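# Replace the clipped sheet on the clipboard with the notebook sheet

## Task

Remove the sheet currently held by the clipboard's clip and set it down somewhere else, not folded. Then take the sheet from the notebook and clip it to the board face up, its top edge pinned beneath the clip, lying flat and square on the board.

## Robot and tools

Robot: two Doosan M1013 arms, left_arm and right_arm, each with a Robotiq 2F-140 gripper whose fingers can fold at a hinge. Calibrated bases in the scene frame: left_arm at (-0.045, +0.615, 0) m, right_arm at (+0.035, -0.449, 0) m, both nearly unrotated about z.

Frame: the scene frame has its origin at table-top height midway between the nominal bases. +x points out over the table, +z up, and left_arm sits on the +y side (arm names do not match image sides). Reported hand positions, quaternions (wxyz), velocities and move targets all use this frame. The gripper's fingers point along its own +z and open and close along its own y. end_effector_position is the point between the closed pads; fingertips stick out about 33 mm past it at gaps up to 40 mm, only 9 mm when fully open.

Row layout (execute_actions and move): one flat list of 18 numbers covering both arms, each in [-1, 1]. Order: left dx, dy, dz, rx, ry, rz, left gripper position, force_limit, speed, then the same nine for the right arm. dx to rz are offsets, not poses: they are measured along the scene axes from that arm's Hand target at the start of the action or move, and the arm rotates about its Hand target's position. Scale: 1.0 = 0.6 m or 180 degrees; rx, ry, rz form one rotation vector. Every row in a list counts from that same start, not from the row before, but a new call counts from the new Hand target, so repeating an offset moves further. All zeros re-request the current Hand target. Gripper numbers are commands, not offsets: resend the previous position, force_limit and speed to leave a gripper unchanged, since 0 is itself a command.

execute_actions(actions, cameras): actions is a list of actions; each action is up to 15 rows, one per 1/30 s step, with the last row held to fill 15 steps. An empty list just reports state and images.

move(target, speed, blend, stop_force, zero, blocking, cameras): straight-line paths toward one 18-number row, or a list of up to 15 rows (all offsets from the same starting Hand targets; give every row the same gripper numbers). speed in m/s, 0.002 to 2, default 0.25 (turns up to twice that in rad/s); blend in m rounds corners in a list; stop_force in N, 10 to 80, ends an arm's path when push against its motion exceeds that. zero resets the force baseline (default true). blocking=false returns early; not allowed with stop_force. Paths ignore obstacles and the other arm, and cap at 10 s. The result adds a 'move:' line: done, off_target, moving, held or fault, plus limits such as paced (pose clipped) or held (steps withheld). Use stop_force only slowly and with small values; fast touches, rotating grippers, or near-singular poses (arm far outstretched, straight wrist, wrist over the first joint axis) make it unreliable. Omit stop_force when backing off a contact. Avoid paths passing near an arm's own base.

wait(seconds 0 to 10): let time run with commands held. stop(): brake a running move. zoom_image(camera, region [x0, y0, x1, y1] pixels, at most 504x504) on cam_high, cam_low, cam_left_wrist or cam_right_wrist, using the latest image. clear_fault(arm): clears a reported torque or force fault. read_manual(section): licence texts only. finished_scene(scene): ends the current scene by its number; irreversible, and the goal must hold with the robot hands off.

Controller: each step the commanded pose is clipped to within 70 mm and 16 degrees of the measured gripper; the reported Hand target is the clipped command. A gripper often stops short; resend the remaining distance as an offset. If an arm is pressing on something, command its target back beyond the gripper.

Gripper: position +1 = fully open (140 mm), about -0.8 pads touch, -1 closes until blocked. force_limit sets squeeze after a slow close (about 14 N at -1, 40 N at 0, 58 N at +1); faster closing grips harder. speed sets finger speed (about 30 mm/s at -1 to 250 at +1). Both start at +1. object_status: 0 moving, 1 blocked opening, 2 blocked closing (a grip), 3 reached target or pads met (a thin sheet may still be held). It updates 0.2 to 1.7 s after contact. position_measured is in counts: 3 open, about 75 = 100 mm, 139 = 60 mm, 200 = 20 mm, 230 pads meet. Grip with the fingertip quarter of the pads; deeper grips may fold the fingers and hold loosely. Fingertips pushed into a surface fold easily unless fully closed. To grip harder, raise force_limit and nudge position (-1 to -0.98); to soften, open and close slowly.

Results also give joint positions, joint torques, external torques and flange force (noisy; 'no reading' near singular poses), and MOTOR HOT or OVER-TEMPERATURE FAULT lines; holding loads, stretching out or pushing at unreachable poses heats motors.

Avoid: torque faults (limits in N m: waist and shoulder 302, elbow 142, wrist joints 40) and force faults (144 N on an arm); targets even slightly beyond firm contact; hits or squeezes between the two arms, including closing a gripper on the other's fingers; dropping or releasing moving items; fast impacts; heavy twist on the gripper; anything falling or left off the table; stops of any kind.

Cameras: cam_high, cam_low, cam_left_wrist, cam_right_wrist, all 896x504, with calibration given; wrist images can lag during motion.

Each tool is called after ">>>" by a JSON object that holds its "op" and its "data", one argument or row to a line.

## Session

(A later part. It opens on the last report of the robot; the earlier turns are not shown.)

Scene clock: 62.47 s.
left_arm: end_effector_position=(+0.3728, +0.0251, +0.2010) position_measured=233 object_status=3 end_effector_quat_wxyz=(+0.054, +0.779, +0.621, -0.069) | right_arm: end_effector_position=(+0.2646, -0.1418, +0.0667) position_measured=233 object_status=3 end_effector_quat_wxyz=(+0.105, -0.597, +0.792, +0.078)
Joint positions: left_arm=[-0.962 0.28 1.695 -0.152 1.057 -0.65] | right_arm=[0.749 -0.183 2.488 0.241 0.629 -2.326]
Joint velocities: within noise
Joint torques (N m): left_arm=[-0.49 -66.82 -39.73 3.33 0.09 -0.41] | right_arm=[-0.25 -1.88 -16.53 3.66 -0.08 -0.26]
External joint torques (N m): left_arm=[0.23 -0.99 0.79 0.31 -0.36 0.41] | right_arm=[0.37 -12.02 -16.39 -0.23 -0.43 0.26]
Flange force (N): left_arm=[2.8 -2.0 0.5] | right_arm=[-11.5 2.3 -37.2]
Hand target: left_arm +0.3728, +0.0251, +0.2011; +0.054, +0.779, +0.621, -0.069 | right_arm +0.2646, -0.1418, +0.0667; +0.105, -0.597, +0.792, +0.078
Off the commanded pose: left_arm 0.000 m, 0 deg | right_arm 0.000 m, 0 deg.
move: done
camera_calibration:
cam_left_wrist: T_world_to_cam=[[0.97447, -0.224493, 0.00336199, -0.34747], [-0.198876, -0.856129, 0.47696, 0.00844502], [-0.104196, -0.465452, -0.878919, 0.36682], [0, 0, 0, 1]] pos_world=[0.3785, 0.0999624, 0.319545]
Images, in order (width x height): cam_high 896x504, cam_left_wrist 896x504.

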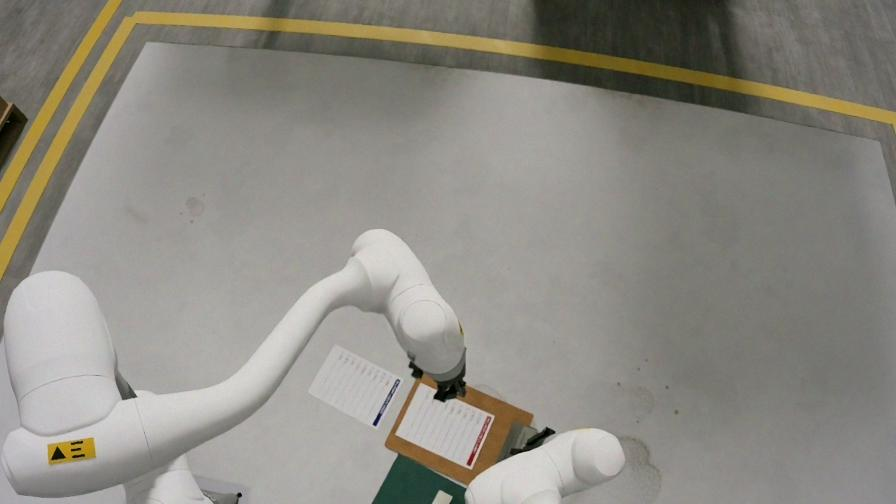

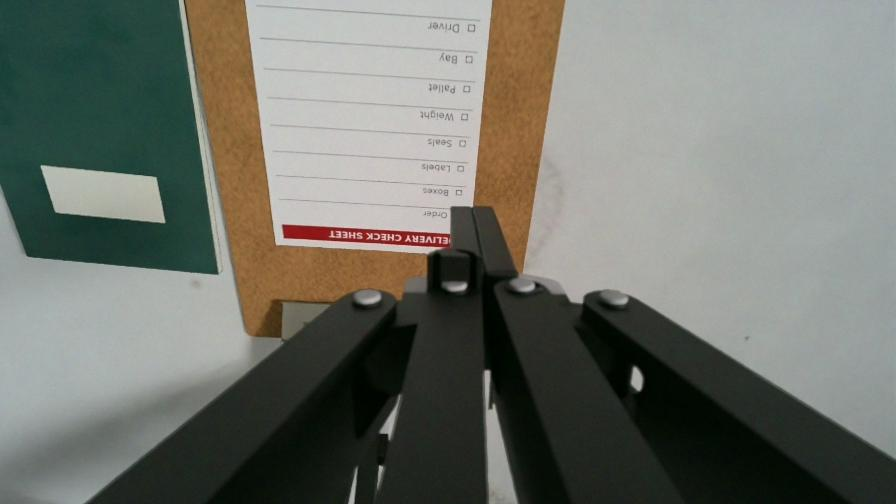

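>>> {"op": "move", "data": {
  "target": [
    [-0.1268,-0.0652,-0.15,0,0,0,-1,-1,0,0,0,0,0,0,0,-1,-1,0],
    [-0.1268,-0.0652,-0.26,0,0,0,-1,-1,0,0,0,0,0,0,0,-1,-1,0]
  ],
  "speed": [0.15,0.06],
  "cameras": ["cam_left_wrist","cam_low"]
}}

>>> {"op": "move", "data": {
  "target": [0,0,-0.03,0,0,0,-1,-1,0,0,0,0,0,0,0,-1,-1,0],
  "speed": 0.006,
  "stop_force": 10,
  "cameras": ["cam_left_wrist","cam_right_wrist"]
}}

Scene clock: 65.77 s.
left_arm: end_effector_position=(+0.2967, -0.0140, +0.0452) position_measured=233 object_status=3 end_effector_quat_wxyz=(+0.054, +0.779, +0.621, -0.069) | right_arm: end_effector_position=(+0.2646, -0.1418, +0.0667) position_measured=233 object_status=3 end_effector_quat_wxyz=(+0.105, -0.597, +0.792, +0.078)
Joint positions: left_arm=[-1.088 0.395 1.857 -0.169 0.767 -0.728] | right_arm=[0.749 -0.183 2.488 0.241 0.629 -2.326]
Joint velocities: within noise
Joint torques (N m): left_arm=[0.25 -71.09 -34.23 2.78 0.15 -0.46] | right_arm=[0.18 -1.52 -16.45 3.66 0.07 -0.24]
External joint torques (N m): left_arm=[-0.3 -1.9 1.54 0.31 -0.44 0.46] | right_arm=[-0.16 -12.22 -16.45 -0.23 -0.57 0.24]
Flange force (N): left_arm=[4.2 -4.1 -0.9] | right_arm=[-10.4 1.0 -37.5]
Hand target: left_arm +0.2967, -0.0140, +0.0451; +0.054, +0.779, +0.621, -0.069 | right_arm +0.2646, -0.1418, +0.0667; +0.105, -0.597, +0.792, +0.078
Off the commanded pose: left_arm 0.000 m, 0 deg | right_arm 0.000 m, 0 deg.
move: done
camera_calibration:
cam_left_wrist: T_world_to_cam=[[0.974466, -0.224511, 0.00337224, -0.281664], [-0.198897, -0.856125, 0.47696, 0.0341722], [-0.104196, -0.465452, -0.878919, 0.203766], [0, 0, 0, 1]] pos_world=[0.3025, 0.0608624, 0.163745]
Images, in order (width x height): cam_low 896x504, cam_left_wrist 896x504.

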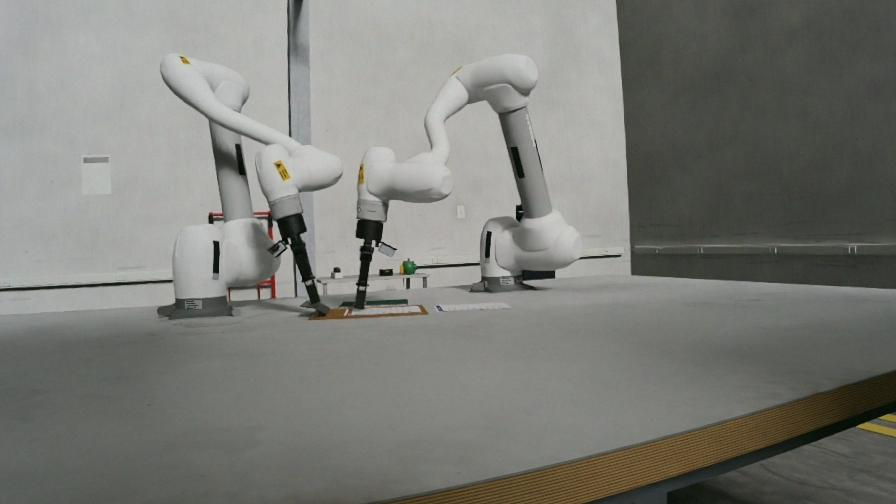

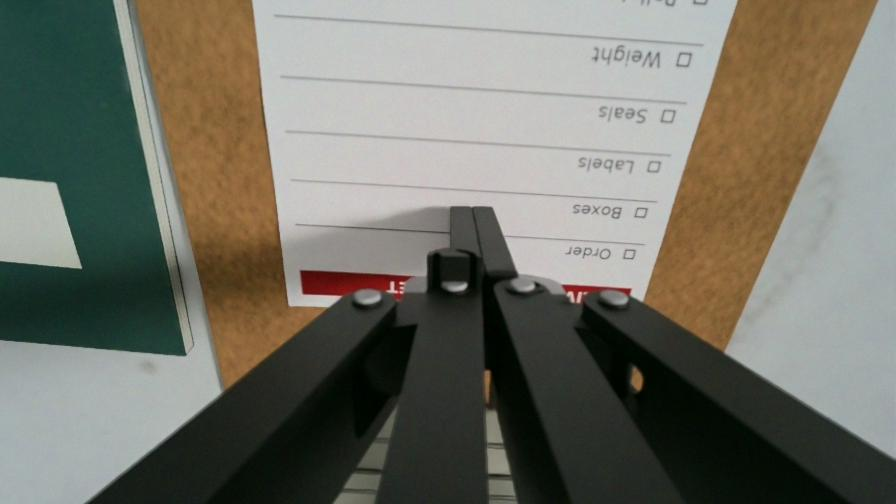

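Scene clock: 67.40 s.
left_arm: end_effector_position=(+0.2967, -0.0140, +0.0391) position_measured=233 object_status=3 end_effector_quat_wxyz=(+0.054, +0.779, +0.621, -0.069) | right_arm: end_effector_position=(+0.2646, -0.1418, +0.0667) position_measured=233 object_status=3 end_effector_quat_wxyz=(+0.105, -0.597, +0.792, +0.078)
Joint positions: left_arm=[-1.088 0.402 1.861 -0.171 0.757 -0.726] | right_arm=[0.749 -0.183 2.488 0.241 0.629 -2.326]
Joint velocities: within noise
Joint torques (N m): left_arm=[-1.33 -57.93 -27.8 2.74 -1.74 -0.36] | right_arm=[0.67 -1.61 -16.49 3.65 -0.07 -0.21]
External joint torques (N m): left_arm=[1.58 -14.98 -4.45 0.32 1.45 0.36] | right_arm=[-0.74 -12.03 -16.38 -0.22 -0.43 0.22]
Flange force (N): left_arm=[4.9 -4.3 -22.5] | right_arm=[-9.4 -0.9 -37.7]
Hand target: left_arm +0.2967, -0.0140, +0.0391; +0.054, +0.779, +0.621, -0.069 (not the last commanded pose) | right_arm +0.2646, -0.1418, +0.0667; +0.105, -0.597, +0.792, +0.078
Off the commanded pose: left_arm 0.012 m, 0 deg | right_arm 0.000 m, 0 deg.
move: contact (left_arm)
camera_calibration:
cam_left_wrist: T_world_to_cam=[[0.974478, -0.224455, 0.00347725, -0.281668], [-0.198889, -0.856094, 0.477018, 0.0370205], [-0.104092, -0.465535, -0.878887, 0.198461], [0, 0, 0, 1]] pos_world=[0.3025, 0.060862, 0.157745]
cam_right_wrist: T_world_to_cam=[[-0.952794, 0.303617, 0.000477422, 0.3046], [0.244252, 0.765562, 0.595194, 0.00432453], [0.180345, 0.567214, -0.803582, 0.225702], [0, 0, 0, 1]] pos_world=[0.24846, -0.223814, 0.178651]
Images, in order (width x height): cam_left_wrist 896x504, cam_right_wrist 896x504.

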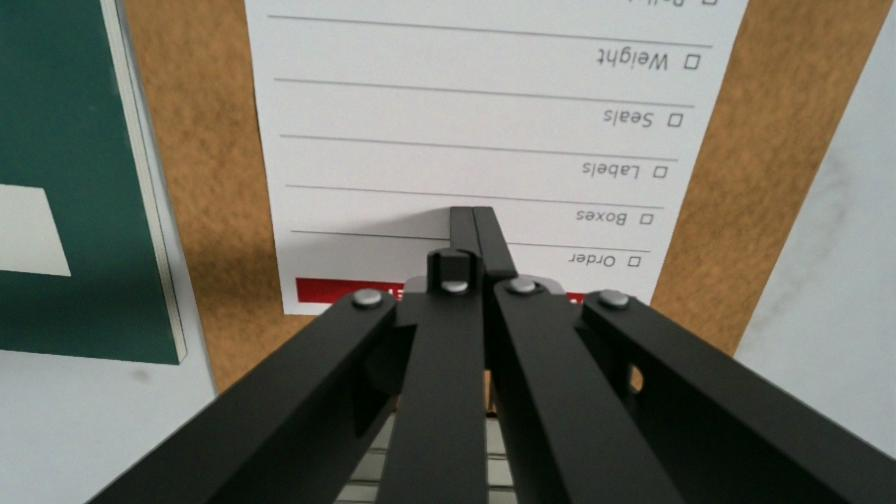

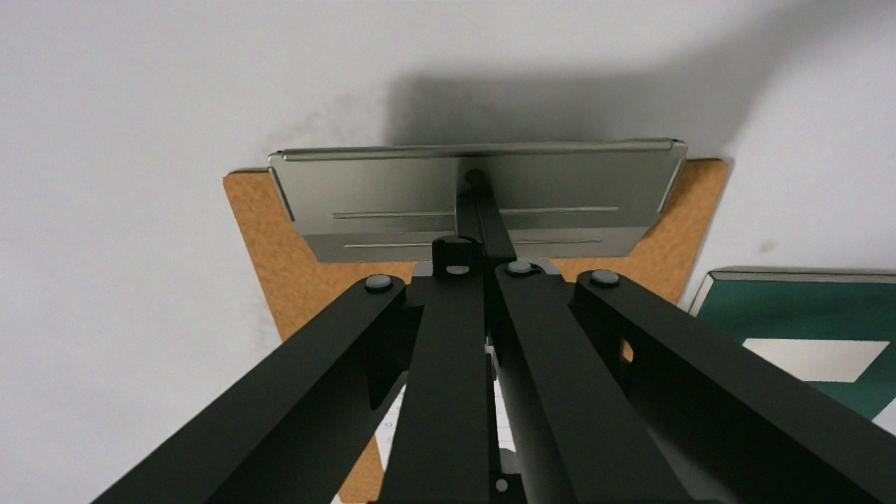

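>>> {"op": "move", "data": {
  "target": [-0.0098,-0.058,0.0002,0,0,0,-1,-1,0,0,0,0,0,0,0,-1,-1,0],
  "speed": 0.03,
  "cameras": ["cam_left_wrist","cam_right_wrist","cam_high"]
}}

>>> {"op": "zoom_image", "data": {
  "camera": "cam_high",
  "region": [300, 340, 560, 504]
}}

Scene clock: 69.07 s.
left_arm: end_effector_position=(+0.2909, -0.0487, +0.0393) position_measured=233 object_status=3 end_effector_quat_wxyz=(+0.054, +0.779, +0.621, -0.069) | right_arm: end_effector_position=(+0.2646, -0.1418, +0.0667) position_measured=233 object_status=3 end_effector_quat_wxyz=(+0.105, -0.597, +0.792, +0.078)
Joint positions: left_arm=[-1.119 0.437 1.805 -0.162 0.773 -0.765] | right_arm=[0.749 -0.183 2.488 0.241 0.629 -2.326]
Joint velocities: within noise
Joint torques (N m): left_arm=[-2.86 -60.28 -28.32 2.18 -1.25 -0.4] | right_arm=[0.23 -1.53 -16.79 3.63 -0.01 -0.24]
External joint torques (N m): left_arm=[2.87 -17.04 -4.76 0.95 0.95 0.4] | right_arm=[-0.12 -12.42 -16.09 -0.2 -0.49 0.24]
Flange force (N): left_arm=[7.4 -4.3 -23.9] | right_arm=[-9.6 1.4 -37.9]
Hand target: left_arm +0.2908, -0.0488, +0.0393; +0.054, +0.779, +0.621, -0.069 | right_arm +0.2646, -0.1418, +0.0667; +0.105, -0.597, +0.792, +0.078
Off the commanded pose: left_arm 0.000 m, 0 deg | right_arm 0.000 m, 0 deg.
move: done
camera_calibration:
cam_left_wrist: T_world_to_cam=[[0.974478, -0.224455, 0.00347725, -0.283707], [-0.198889, -0.856094, 0.477018, 0.00609288], [-0.104092, -0.465535, -0.878887, 0.181781], [0, 0, 0, 1]] pos_world=[0.2966, 0.026162, 0.157845]
cam_right_wrist: T_world_to_cam=[[-0.952794, 0.303617, 0.000477422, 0.3046], [0.244252, 0.765562, 0.595194, 0.00432453], [0.180345, 0.567214, -0.803582, 0.225702], [0, 0, 0, 1]] pos_world=[0.24846, -0.223814, 0.178651]
Images, in order (width x height): cam_high 896x504, cam_left_wrist 896x504, cam_right_wrist 896x504.

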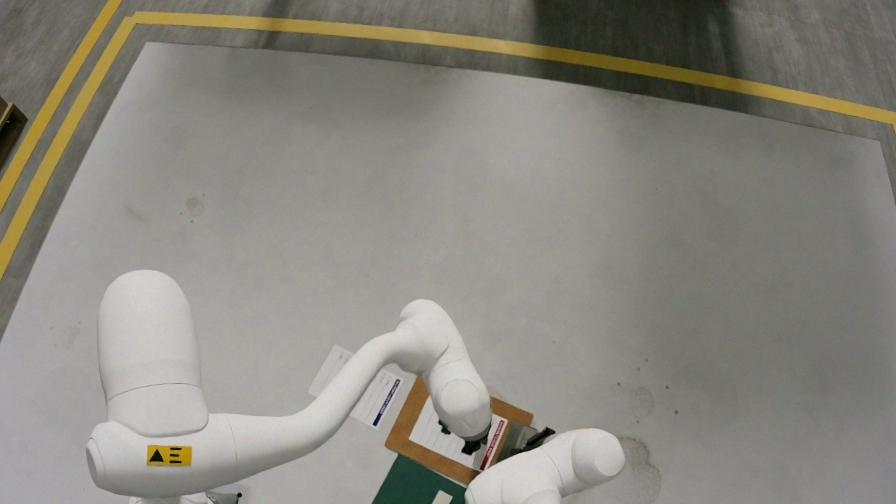

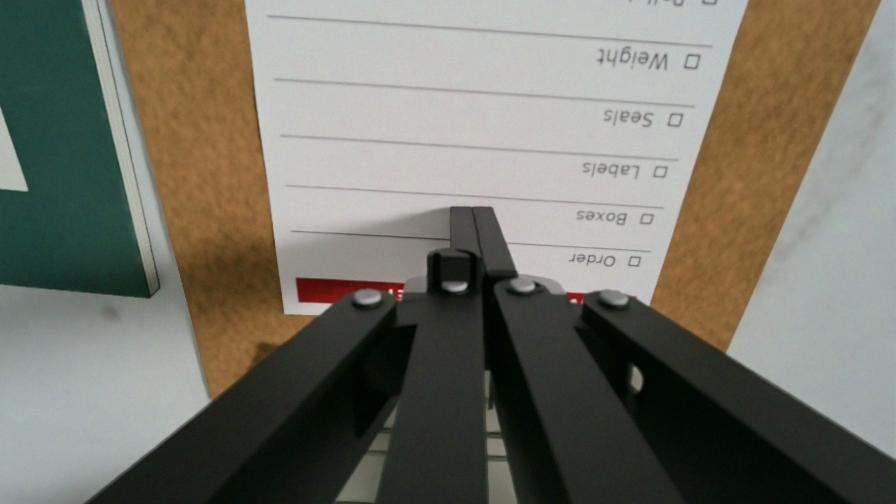

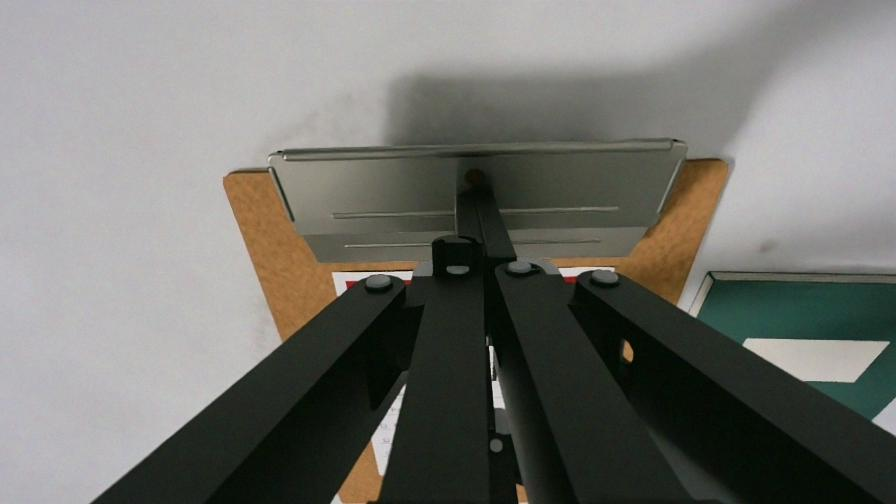

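Scaled by 1.938 from the camera's 896x504 image, which has a finer 1280x720 frame.

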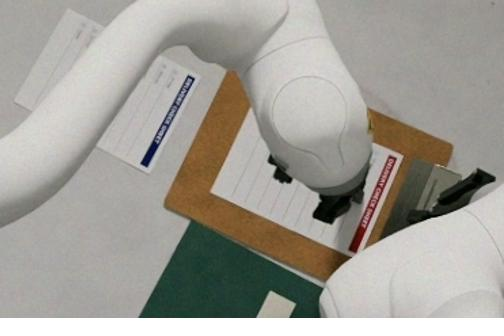

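>>> {"op": "move", "data": {
  "target": [
    [0,0,0.02,0,0,0,-1,-1,0,0,0,0,0,0,0,-1,-1,0],
    [0.0122,0.0398,0.02,0,0,0,-1,-1,0,0,0,0,0,0,0,-1,-1,0],
    [0.0122,0.0398,0.003,0,0,0,-1,-1,0,0,0,0,0,0,0,-1,-1,0],
    [0.0122,0.0398,-0.0002,0,0,0,-1,-1,0,0,0,0,0,0,0,-1,-1,0]
  ],
  "speed": [0.05,0.05,0.05,0.006],
  "cameras": ["cam_left_wrist"]
}}

>>> {"op": "move", "data": {
  "target": [-0.0088,-0.0287,0,0,0,0,-1,-1,0,0,0,0,0,0,0,-1,-1,0],
  "speed": 0.025,
  "cameras": ["cam_left_wrist","cam_right_wrist","cam_high"]
}}

>>> {"op": "zoom_image", "data": {
  "camera": "cam_right_wrist",
  "region": [230, 130, 710, 400]
}}

Scene clock: 70.90 s.
left_arm: end_effector_position=(+0.2982, -0.0250, +0.0393) position_measured=233 object_status=3 end_effector_quat_wxyz=(+0.054, +0.779, +0.621, -0.069) | right_arm: end_effector_position=(+0.2646, -0.1418, +0.0667) position_measured=233 object_status=3 end_effector_quat_wxyz=(+0.105, -0.597, +0.792, +0.078)
Joint positions: left_arm=[-1.094 0.415 1.84 -0.169 0.763 -0.734] | right_arm=[0.749 -0.183 2.488 0.241 0.629 -2.326]
Joint velocities: within noise
Joint torques (N m): left_arm=[-0.35 -65.37 -29.75 2.93 -0.92 -0.27] | right_arm=[0.43 -1.76 -16.77 3.66 0.02 -0.31]
External joint torques (N m): left_arm=[0.09 -9.39 -3 0.16 0.61 0.27] | right_arm=[-0.44 -12.06 -16.12 -0.23 -0.53 0.31]
Flange force (N): left_arm=[2.2 -3.5 -13.4] | right_arm=[-9.8 0.5 -37.3]
Hand target: left_arm +0.2982, -0.0249, +0.0391; +0.054, +0.779, +0.621, -0.069 | right_arm +0.2646, -0.1418, +0.0667; +0.105, -0.597, +0.792, +0.078
Off the commanded pose: left_arm 0.000 m, 0 deg | right_arm 0.000 m, 0 deg.
move: done
camera_calibration:
cam_left_wrist: T_world_to_cam=[[0.974481, -0.224444, 0.00349724, -0.285506], [-0.198875, -0.856032, 0.477135, 0.0278078], [-0.104096, -0.465654, -0.878823, 0.193571], [0, 0, 0, 1]] pos_world=[0.3039, 0.0498614, 0.157845]
Images, in order (width x height): cam_left_wrist 896x504.

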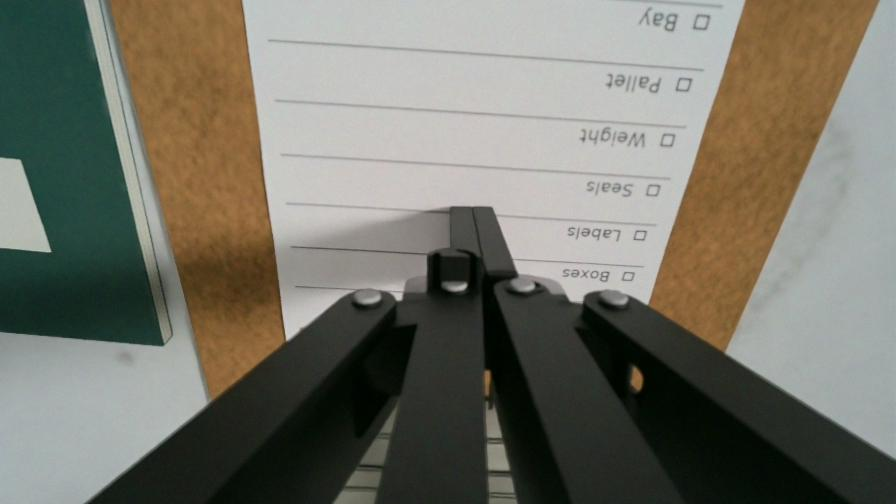

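Scene clock: 71.90 s.
left_arm: end_effector_position=(+0.2929, -0.0421, +0.0391) position_measured=233 object_status=3 end_effector_quat_wxyz=(+0.054, +0.779, +0.621, -0.069) | right_arm: end_effector_position=(+0.2646, -0.1418, +0.0667) position_measured=233 object_status=3 end_effector_quat_wxyz=(+0.105, -0.597, +0.792, +0.078)
Joint positions: left_arm=[-1.112 0.43 1.815 -0.164 0.77 -0.757] | right_arm=[0.749 -0.183 2.488 0.241 0.629 -2.326]
Joint velocities: within noise
Joint torques (N m): left_arm=[-5.77 -58.4 -25.46 1.62 -1.27 -0.39] | right_arm=[-0.18 -1.49 -16.94 3.7 -0.03 -0.29]
External joint torques (N m): left_arm=[5.5 -17.77 -7.3 1.47 0.98 0.39] | right_arm=[0.17 -12.24 -16 -0.26 -0.47 0.3]
Flange force (N): left_arm=[6.1 1.5 -26.4] | right_arm=[-10.4 2.4 -37.4]
Hand target: left_arm +0.2929, -0.0422, +0.0391; +0.054, +0.779, +0.621, -0.069 | right_arm +0.2646, -0.1418, +0.0667; +0.105, -0.597, +0.792, +0.078
Off the commanded pose: left_arm 0.000 m, 0 deg | right_arm 0.000 m, 0 deg.
move: done
camera_calibration:
cam_left_wrist: T_world_to_cam=[[0.974478, -0.224455, 0.00347725, -0.284272], [-0.198889, -0.856094, 0.477018, 0.0122085], [-0.104092, -0.465535, -0.878887, 0.184984], [0, 0, 0, 1]] pos_world=[0.2987, 0.032762, 0.157745]
cam_right_wrist: T_world_to_cam=[[-0.952794, 0.303617, 0.000477422, 0.3046], [0.244252, 0.765562, 0.595194, 0.00432453], [0.180345, 0.567214, -0.803582, 0.225702], [0, 0, 0, 1]] pos_world=[0.24846, -0.223814, 0.178651]
Images, in order (width x height): cam_high 896x504, cam_left_wrist 896x504, cam_right_wrist 896x504.

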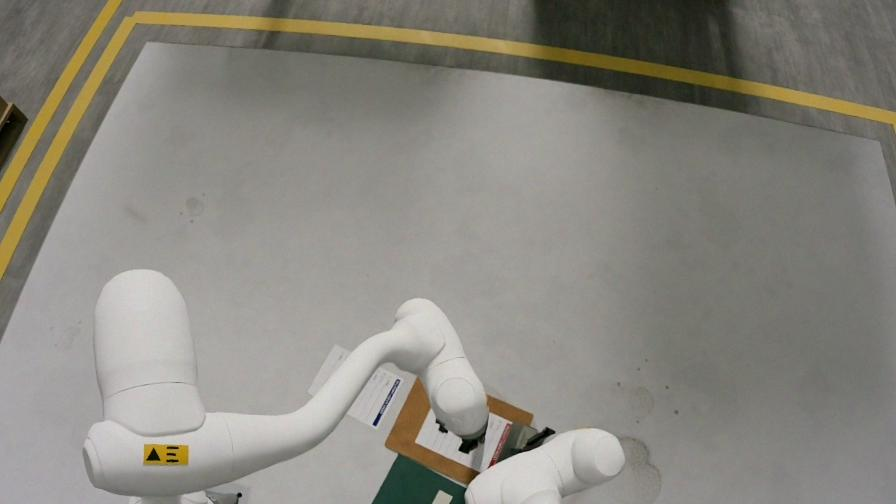

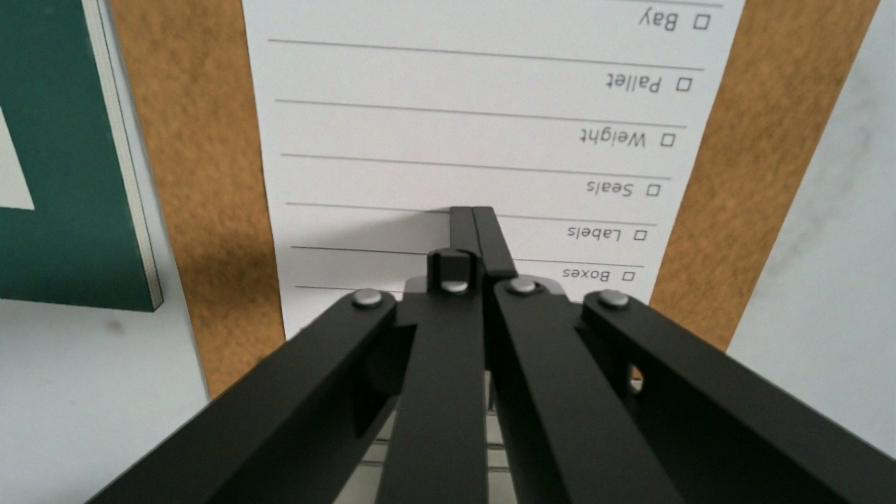

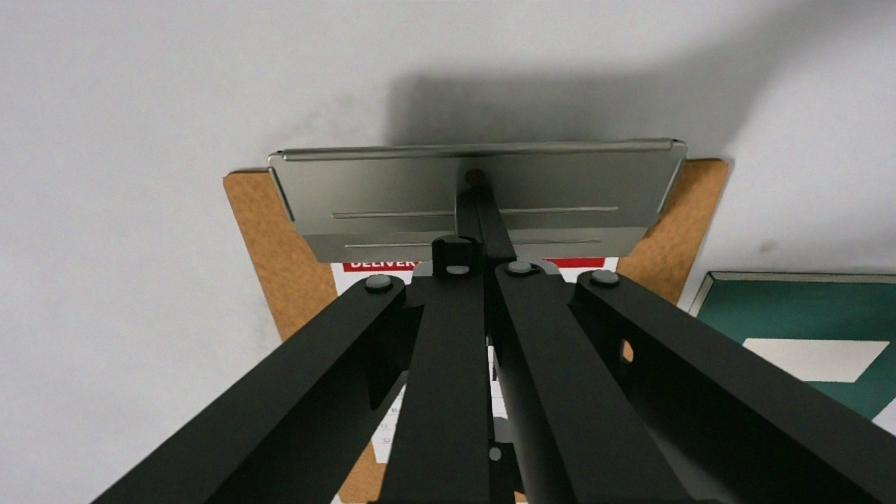

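Scaled by 1.050 from the camera's 896x504 image, which has a finer 1280x720 frame.

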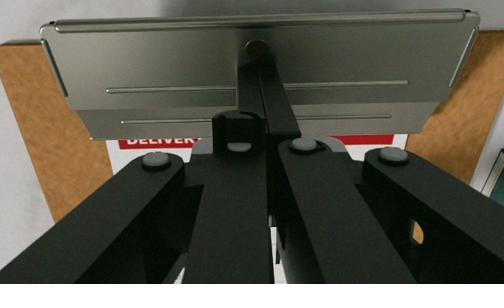

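>>> {"op": "move", "data": {
  "target": [-0.0024,-0.008,0,0,0,0,-1,-1,0,0,0,0,0,0,0,-1,-1,0],
  "speed": 0.02,
  "cameras": ["cam_left_wrist","cam_right_wrist"]
}}

>>> {"op": "zoom_image", "data": {
  "camera": "cam_right_wrist",
  "region": [230, 130, 710, 400]
}}

Scene clock: 73.03 s.
left_arm: end_effector_position=(+0.2915, -0.0469, +0.0391) position_measured=233 object_status=3 end_effector_quat_wxyz=(+0.054, +0.779, +0.621, -0.069) | right_arm: end_effector_position=(+0.2646, -0.1418, +0.0667) position_measured=233 object_status=3 end_effector_quat_wxyz=(+0.105, -0.597, +0.792, +0.078)
Joint positions: left_arm=[-1.117 0.435 1.808 -0.163 0.772 -0.763] | right_arm=[0.749 -0.183 2.488 0.241 0.629 -2.326]
Joint velocities: within noise
Joint torques (N m): left_arm=[-4.86 -56.38 -25.81 1.71 -1.64 -0.34] | right_arm=[0.18 -2.31 -16.7 3.65 -0.01 -0.2]
External joint torques (N m): left_arm=[4.87 -20.5 -7.07 1.41 1.34 0.34] | right_arm=[-0.16 -11.54 -16.22 -0.22 -0.5 0.2]
Flange force (N): left_arm=[7.6 -1.7 -29.9] | right_arm=[-10.8 0.3 -36.1]
Hand target: left_arm +0.2914, -0.0470, +0.0391; +0.054, +0.779, +0.621, -0.069 | right_arm +0.2646, -0.1418, +0.0667; +0.105, -0.597, +0.792, +0.078
Off the commanded pose: left_arm 0.000 m, 0 deg | right_arm 0.000 m, 0 deg.
move: done
camera_calibration:
cam_left_wrist: T_world_to_cam=[[0.974478, -0.224455, 0.00347725, -0.283887], [-0.198889, -0.856094, 0.477018, 0.00780088], [-0.104092, -0.465535, -0.878887, 0.182593], [0, 0, 0, 1]] pos_world=[0.2972, 0.027962, 0.157745]
cam_right_wrist: T_world_to_cam=[[-0.952794, 0.303617, 0.000477422, 0.3046], [0.244252, 0.765562, 0.595194, 0.00432453], [0.180345, 0.567214, -0.803582, 0.225702], [0, 0, 0, 1]] pos_world=[0.24846, -0.223814, 0.178651]
Images, in order (width x height): cam_left_wrist 896x504, cam_right_wrist 896x504.

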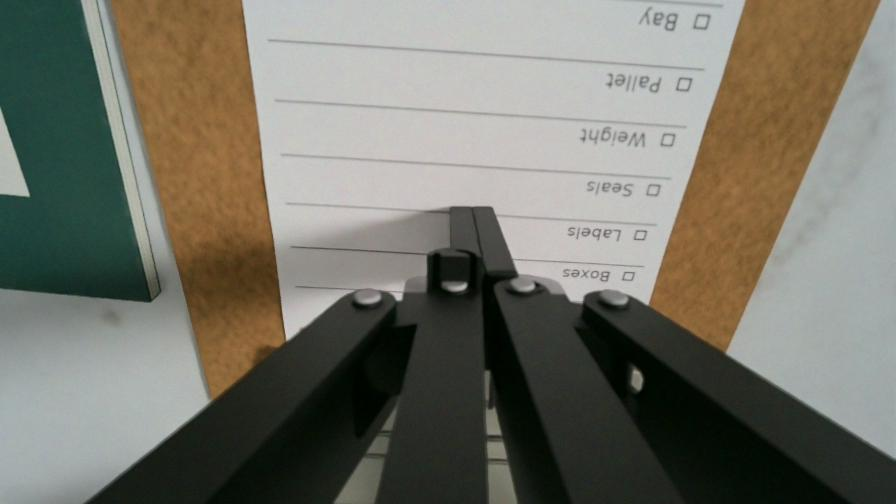

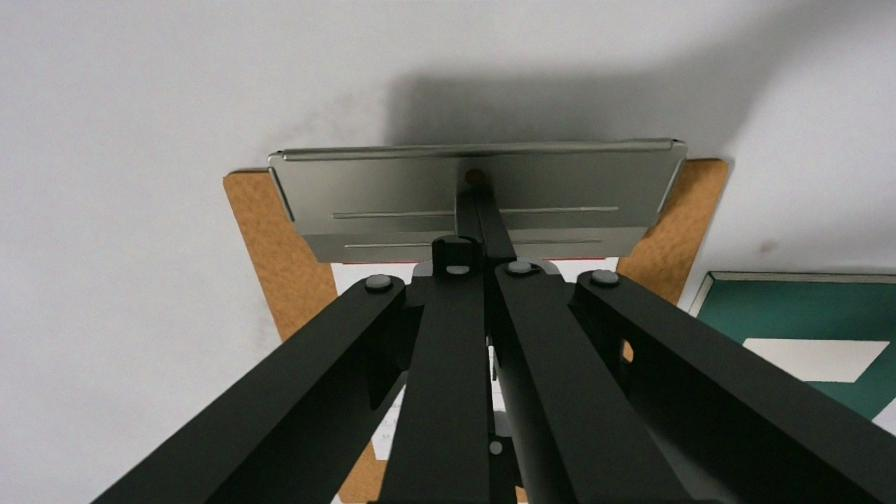

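Scaled by 1.050 from the camera's 896x504 image, which has a finer 1280x720 frame.

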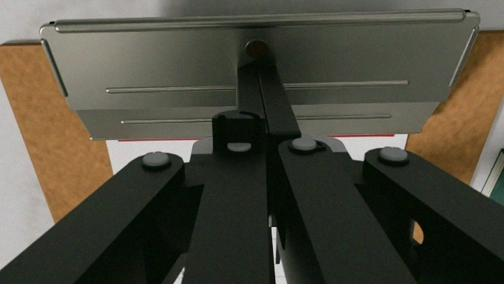

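>>> {"op": "move", "data": {
  "target": [
    [0,0,0,0,0,0,-1,-1,0,0,0,0.02,0,0,0,-1,-1,0],
    [0,0,0,0,0,0,-1,-1,0,-0.02,-0.07,0.12,0,0,0,-1,-1,0]
  ],
  "speed": [0.015,0.1],
  "cameras": ["cam_left_wrist","cam_right_wrist"]
}}

>>> {"op": "move", "data": {
  "target": [
    [0,0,0.03,0,0,0,-1,-1,0,0,0,0,0,0,0,-1,-1,0],
    [0.1,0.35,0.3,0,0,0,-1,-1,0,0,-0.05,0.15,0,0,0,-1,-1,0]
  ],
  "speed": [0.03,0.2]
}}

>>> {"op": "zoom_image", "data": {
  "camera": "cam_right_wrist",
  "region": [230, 130, 710, 400]
}}

>>> {"op": "zoom_image", "data": {
  "camera": "cam_low",
  "region": [295, 285, 440, 335]
}}

>>> {"op": "zoom_image", "data": {
  "camera": "cam_high",
  "region": [300, 340, 560, 504]
}}

Scene clock: 75.30 s.
left_arm: end_effector_position=(+0.2914, -0.0470, +0.0391) position_measured=233 object_status=3 end_effector_quat_wxyz=(+0.054, +0.779, +0.621, -0.069) | right_arm: end_effector_position=(+0.2527, -0.1838, +0.1387) position_measured=233 object_status=3 end_effector_quat_wxyz=(+0.105, -0.597, +0.792, +0.078)
Joint positions: left_arm=[-1.117 0.435 1.808 -0.163 0.772 -0.763] | right_arm=[0.66 -0.373 2.448 0.21 0.869 -2.355]
Joint velocities: within noise
Joint torques (N m): left_arm=[3.86 -59.71 -19.13 4.85 2.99 -0.37] | right_arm=[-2.37 -3.42 -36.67 4.24 -0.26 -0.42]
External joint torques (N m): left_arm=[-3.75 -17.12 -13.83 -1.72 -3.3 0.37] | right_arm=[2.32 3.5 -1.57 -0.13 -0.23 0.42]
Flange force (N): left_arm=[-9.3 -1.4 -19.1] | right_arm=[-14.0 3.6 6.1]
Hand target: left_arm +0.2914, -0.0470, +0.0391; +0.054, +0.779, +0.621, -0.069 | right_arm +0.2526, -0.1838, +0.1387; +0.105, -0.597, +0.792, +0.078
Off the commanded pose: left_arm 0.000 m, 0 deg | right_arm 0.000 m, 0 deg.
move: done
camera_calibration:
cam_left_wrist: T_world_to_cam=[[0.974466, -0.224511, 0.00337224, -0.283888], [-0.198897, -0.856125, 0.47696, 0.00772766], [-0.104196, -0.465452, -0.878919, 0.182581], [0, 0, 0, 1]] pos_world=[0.2972, 0.0278624, 0.157745]
cam_right_wrist: T_world_to_cam=[[-0.95282, 0.303537, 0.00037903, 0.305893], [0.244146, 0.765644, 0.595132, -0.00338191], [0.180354, 0.567146, -0.803628, 0.309538], [0, 0, 0, 1]] pos_world=[0.23646, -0.265814, 0.25065]
Images, in order (width x height): cam_left_wrist 896x504, cam_right_wrist 896x504.

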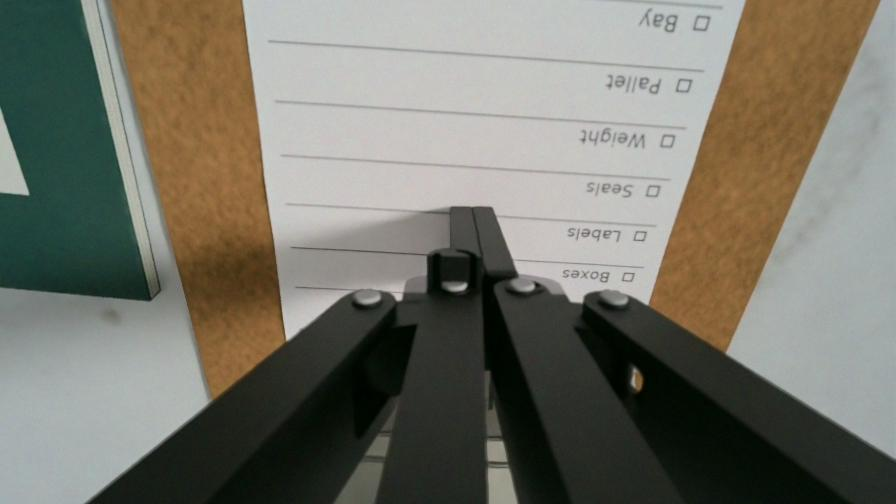

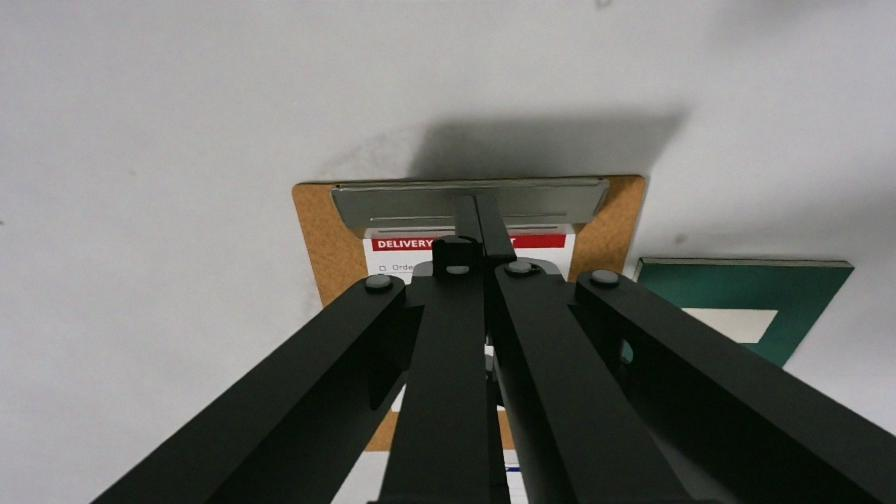

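Scene clock: 77.77 s.
left_arm: end_effector_position=(+0.3514, +0.1629, +0.2190) position_measured=233 object_status=3 end_effector_quat_wxyz=(+0.054, +0.779, +0.621, -0.069) | right_arm: end_effector_position=(+0.2526, -0.2138, +0.2287) position_measured=233 object_status=3 end_effector_quat_wxyz=(+0.105, -0.597, +0.792, +0.078)
Joint positions: left_arm=[-0.849 0.091 1.891 -0.165 1.067 -0.532] | right_arm=[0.56 -0.496 2.335 0.2 1.119 -2.405]
Joint velocities: within noise
Joint torques (N m): left_arm=[-0.91 -50.04 -40.14 3.29 -0.05 -0.11] | right_arm=[-2.53 4.05 -39.39 4.53 -0.3 -0.31]
External joint torques (N m): left_arm=[0.61 2.3 1.47 0.29 -0.18 0.11] | right_arm=[2.71 4.14 -2.36 0.05 -0.16 0.31]
Flange force (N): left_arm=[1.1 1.5 3.5] | right_arm=[-17.6 2.4 3.6]
Hand target: left_arm +0.3514, +0.1630, +0.2191; +0.054, +0.779, +0.621, -0.069 | right_arm +0.2526, -0.2138, +0.2287; +0.105, -0.597, +0.792, +0.078
Off the commanded pose: left_arm 0.000 m, 0 deg | right_arm 0.000 m, 0 deg.
move: done
camera_calibration:
cam_left_wrist: T_world_to_cam=[[0.974468, -0.224501, 0.00339187, -0.29575], [-0.198888, -0.856085, 0.477035, 0.113499], [-0.104191, -0.46553, -0.878878, 0.444641], [0, 0, 0, 1]] pos_world=[0.3571, 0.237762, 0.337645]
cam_right_wrist: T_world_to_cam=[[-0.952794, 0.303617, 0.000477422, 0.314949], [0.244252, 0.765562, 0.595194, -0.0340454], [0.180345, 0.567214, -0.803582, 0.398886], [0, 0, 0, 1]] pos_world=[0.23646, -0.295814, 0.340651]

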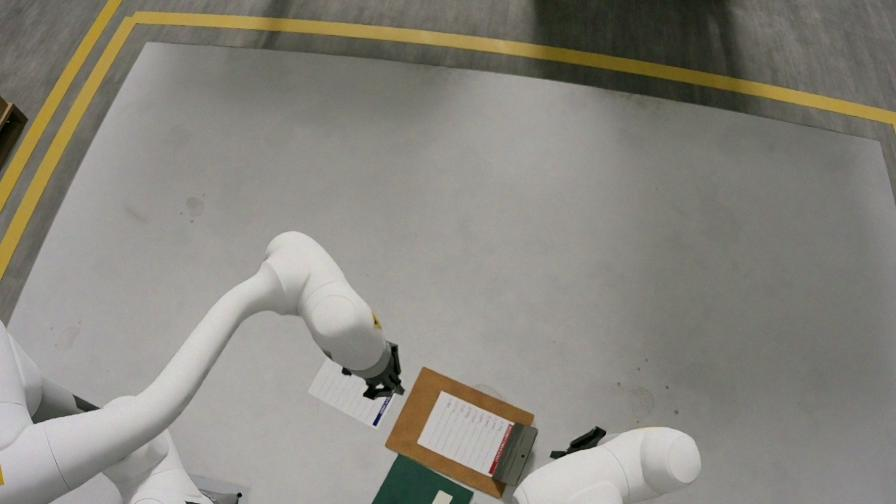

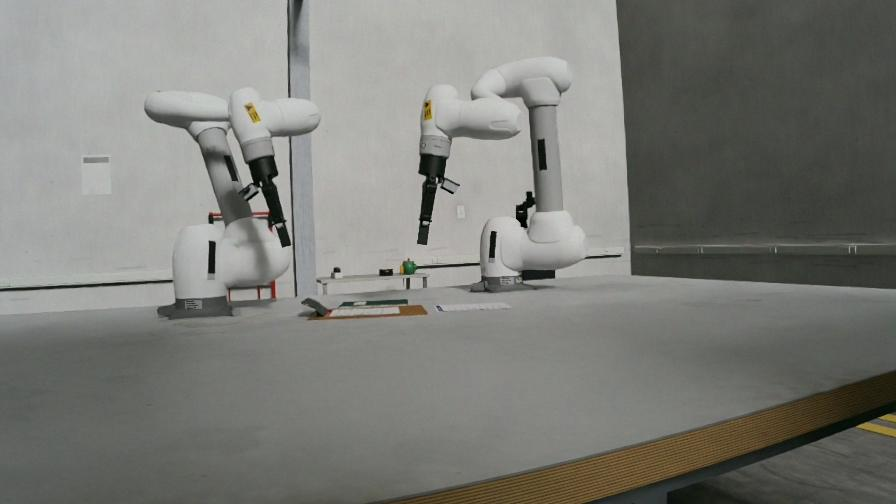

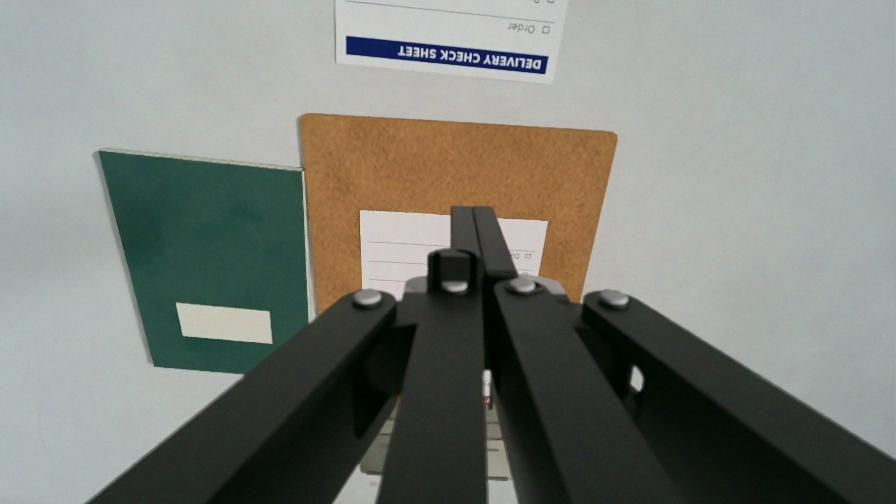

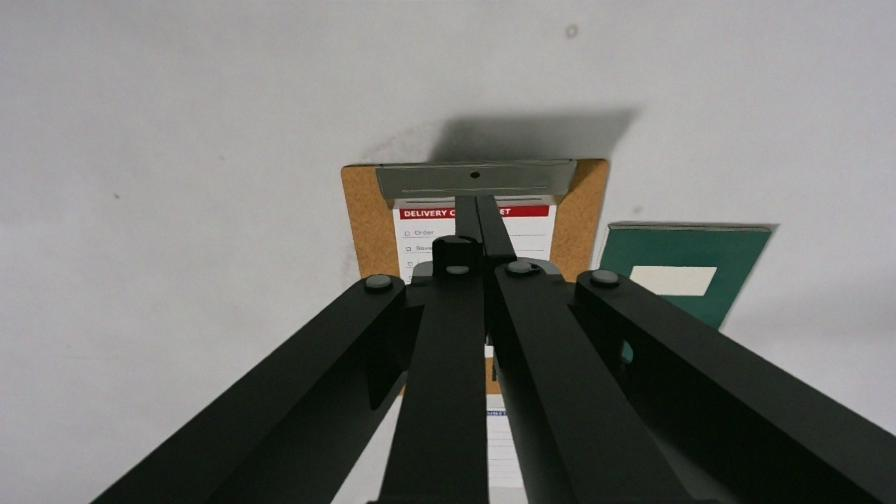

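Scaled by 1.050 from the camera's 896x504 image, which has a finer 1280x720 frame.

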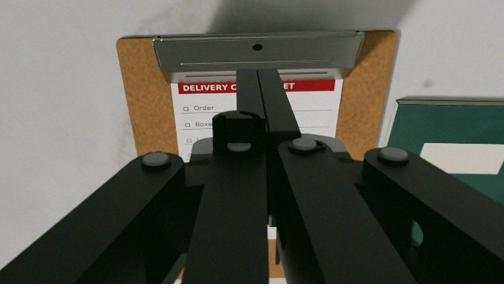

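Scaled by 3.476 from the camera's 896x504 image, which has a finer 1280x720 frame.

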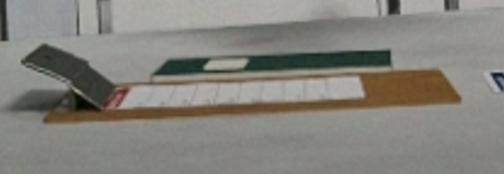

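Scaled by 1.938 from the camera's 896x504 image, which has a finer 1280x720 frame.

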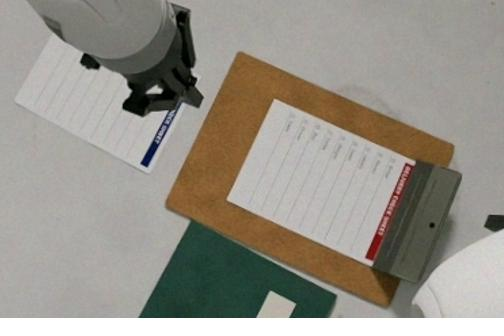

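>>> {"op": "finished_scene", "data": {
  "scene": 1
}}

The scene is finished: the task was done.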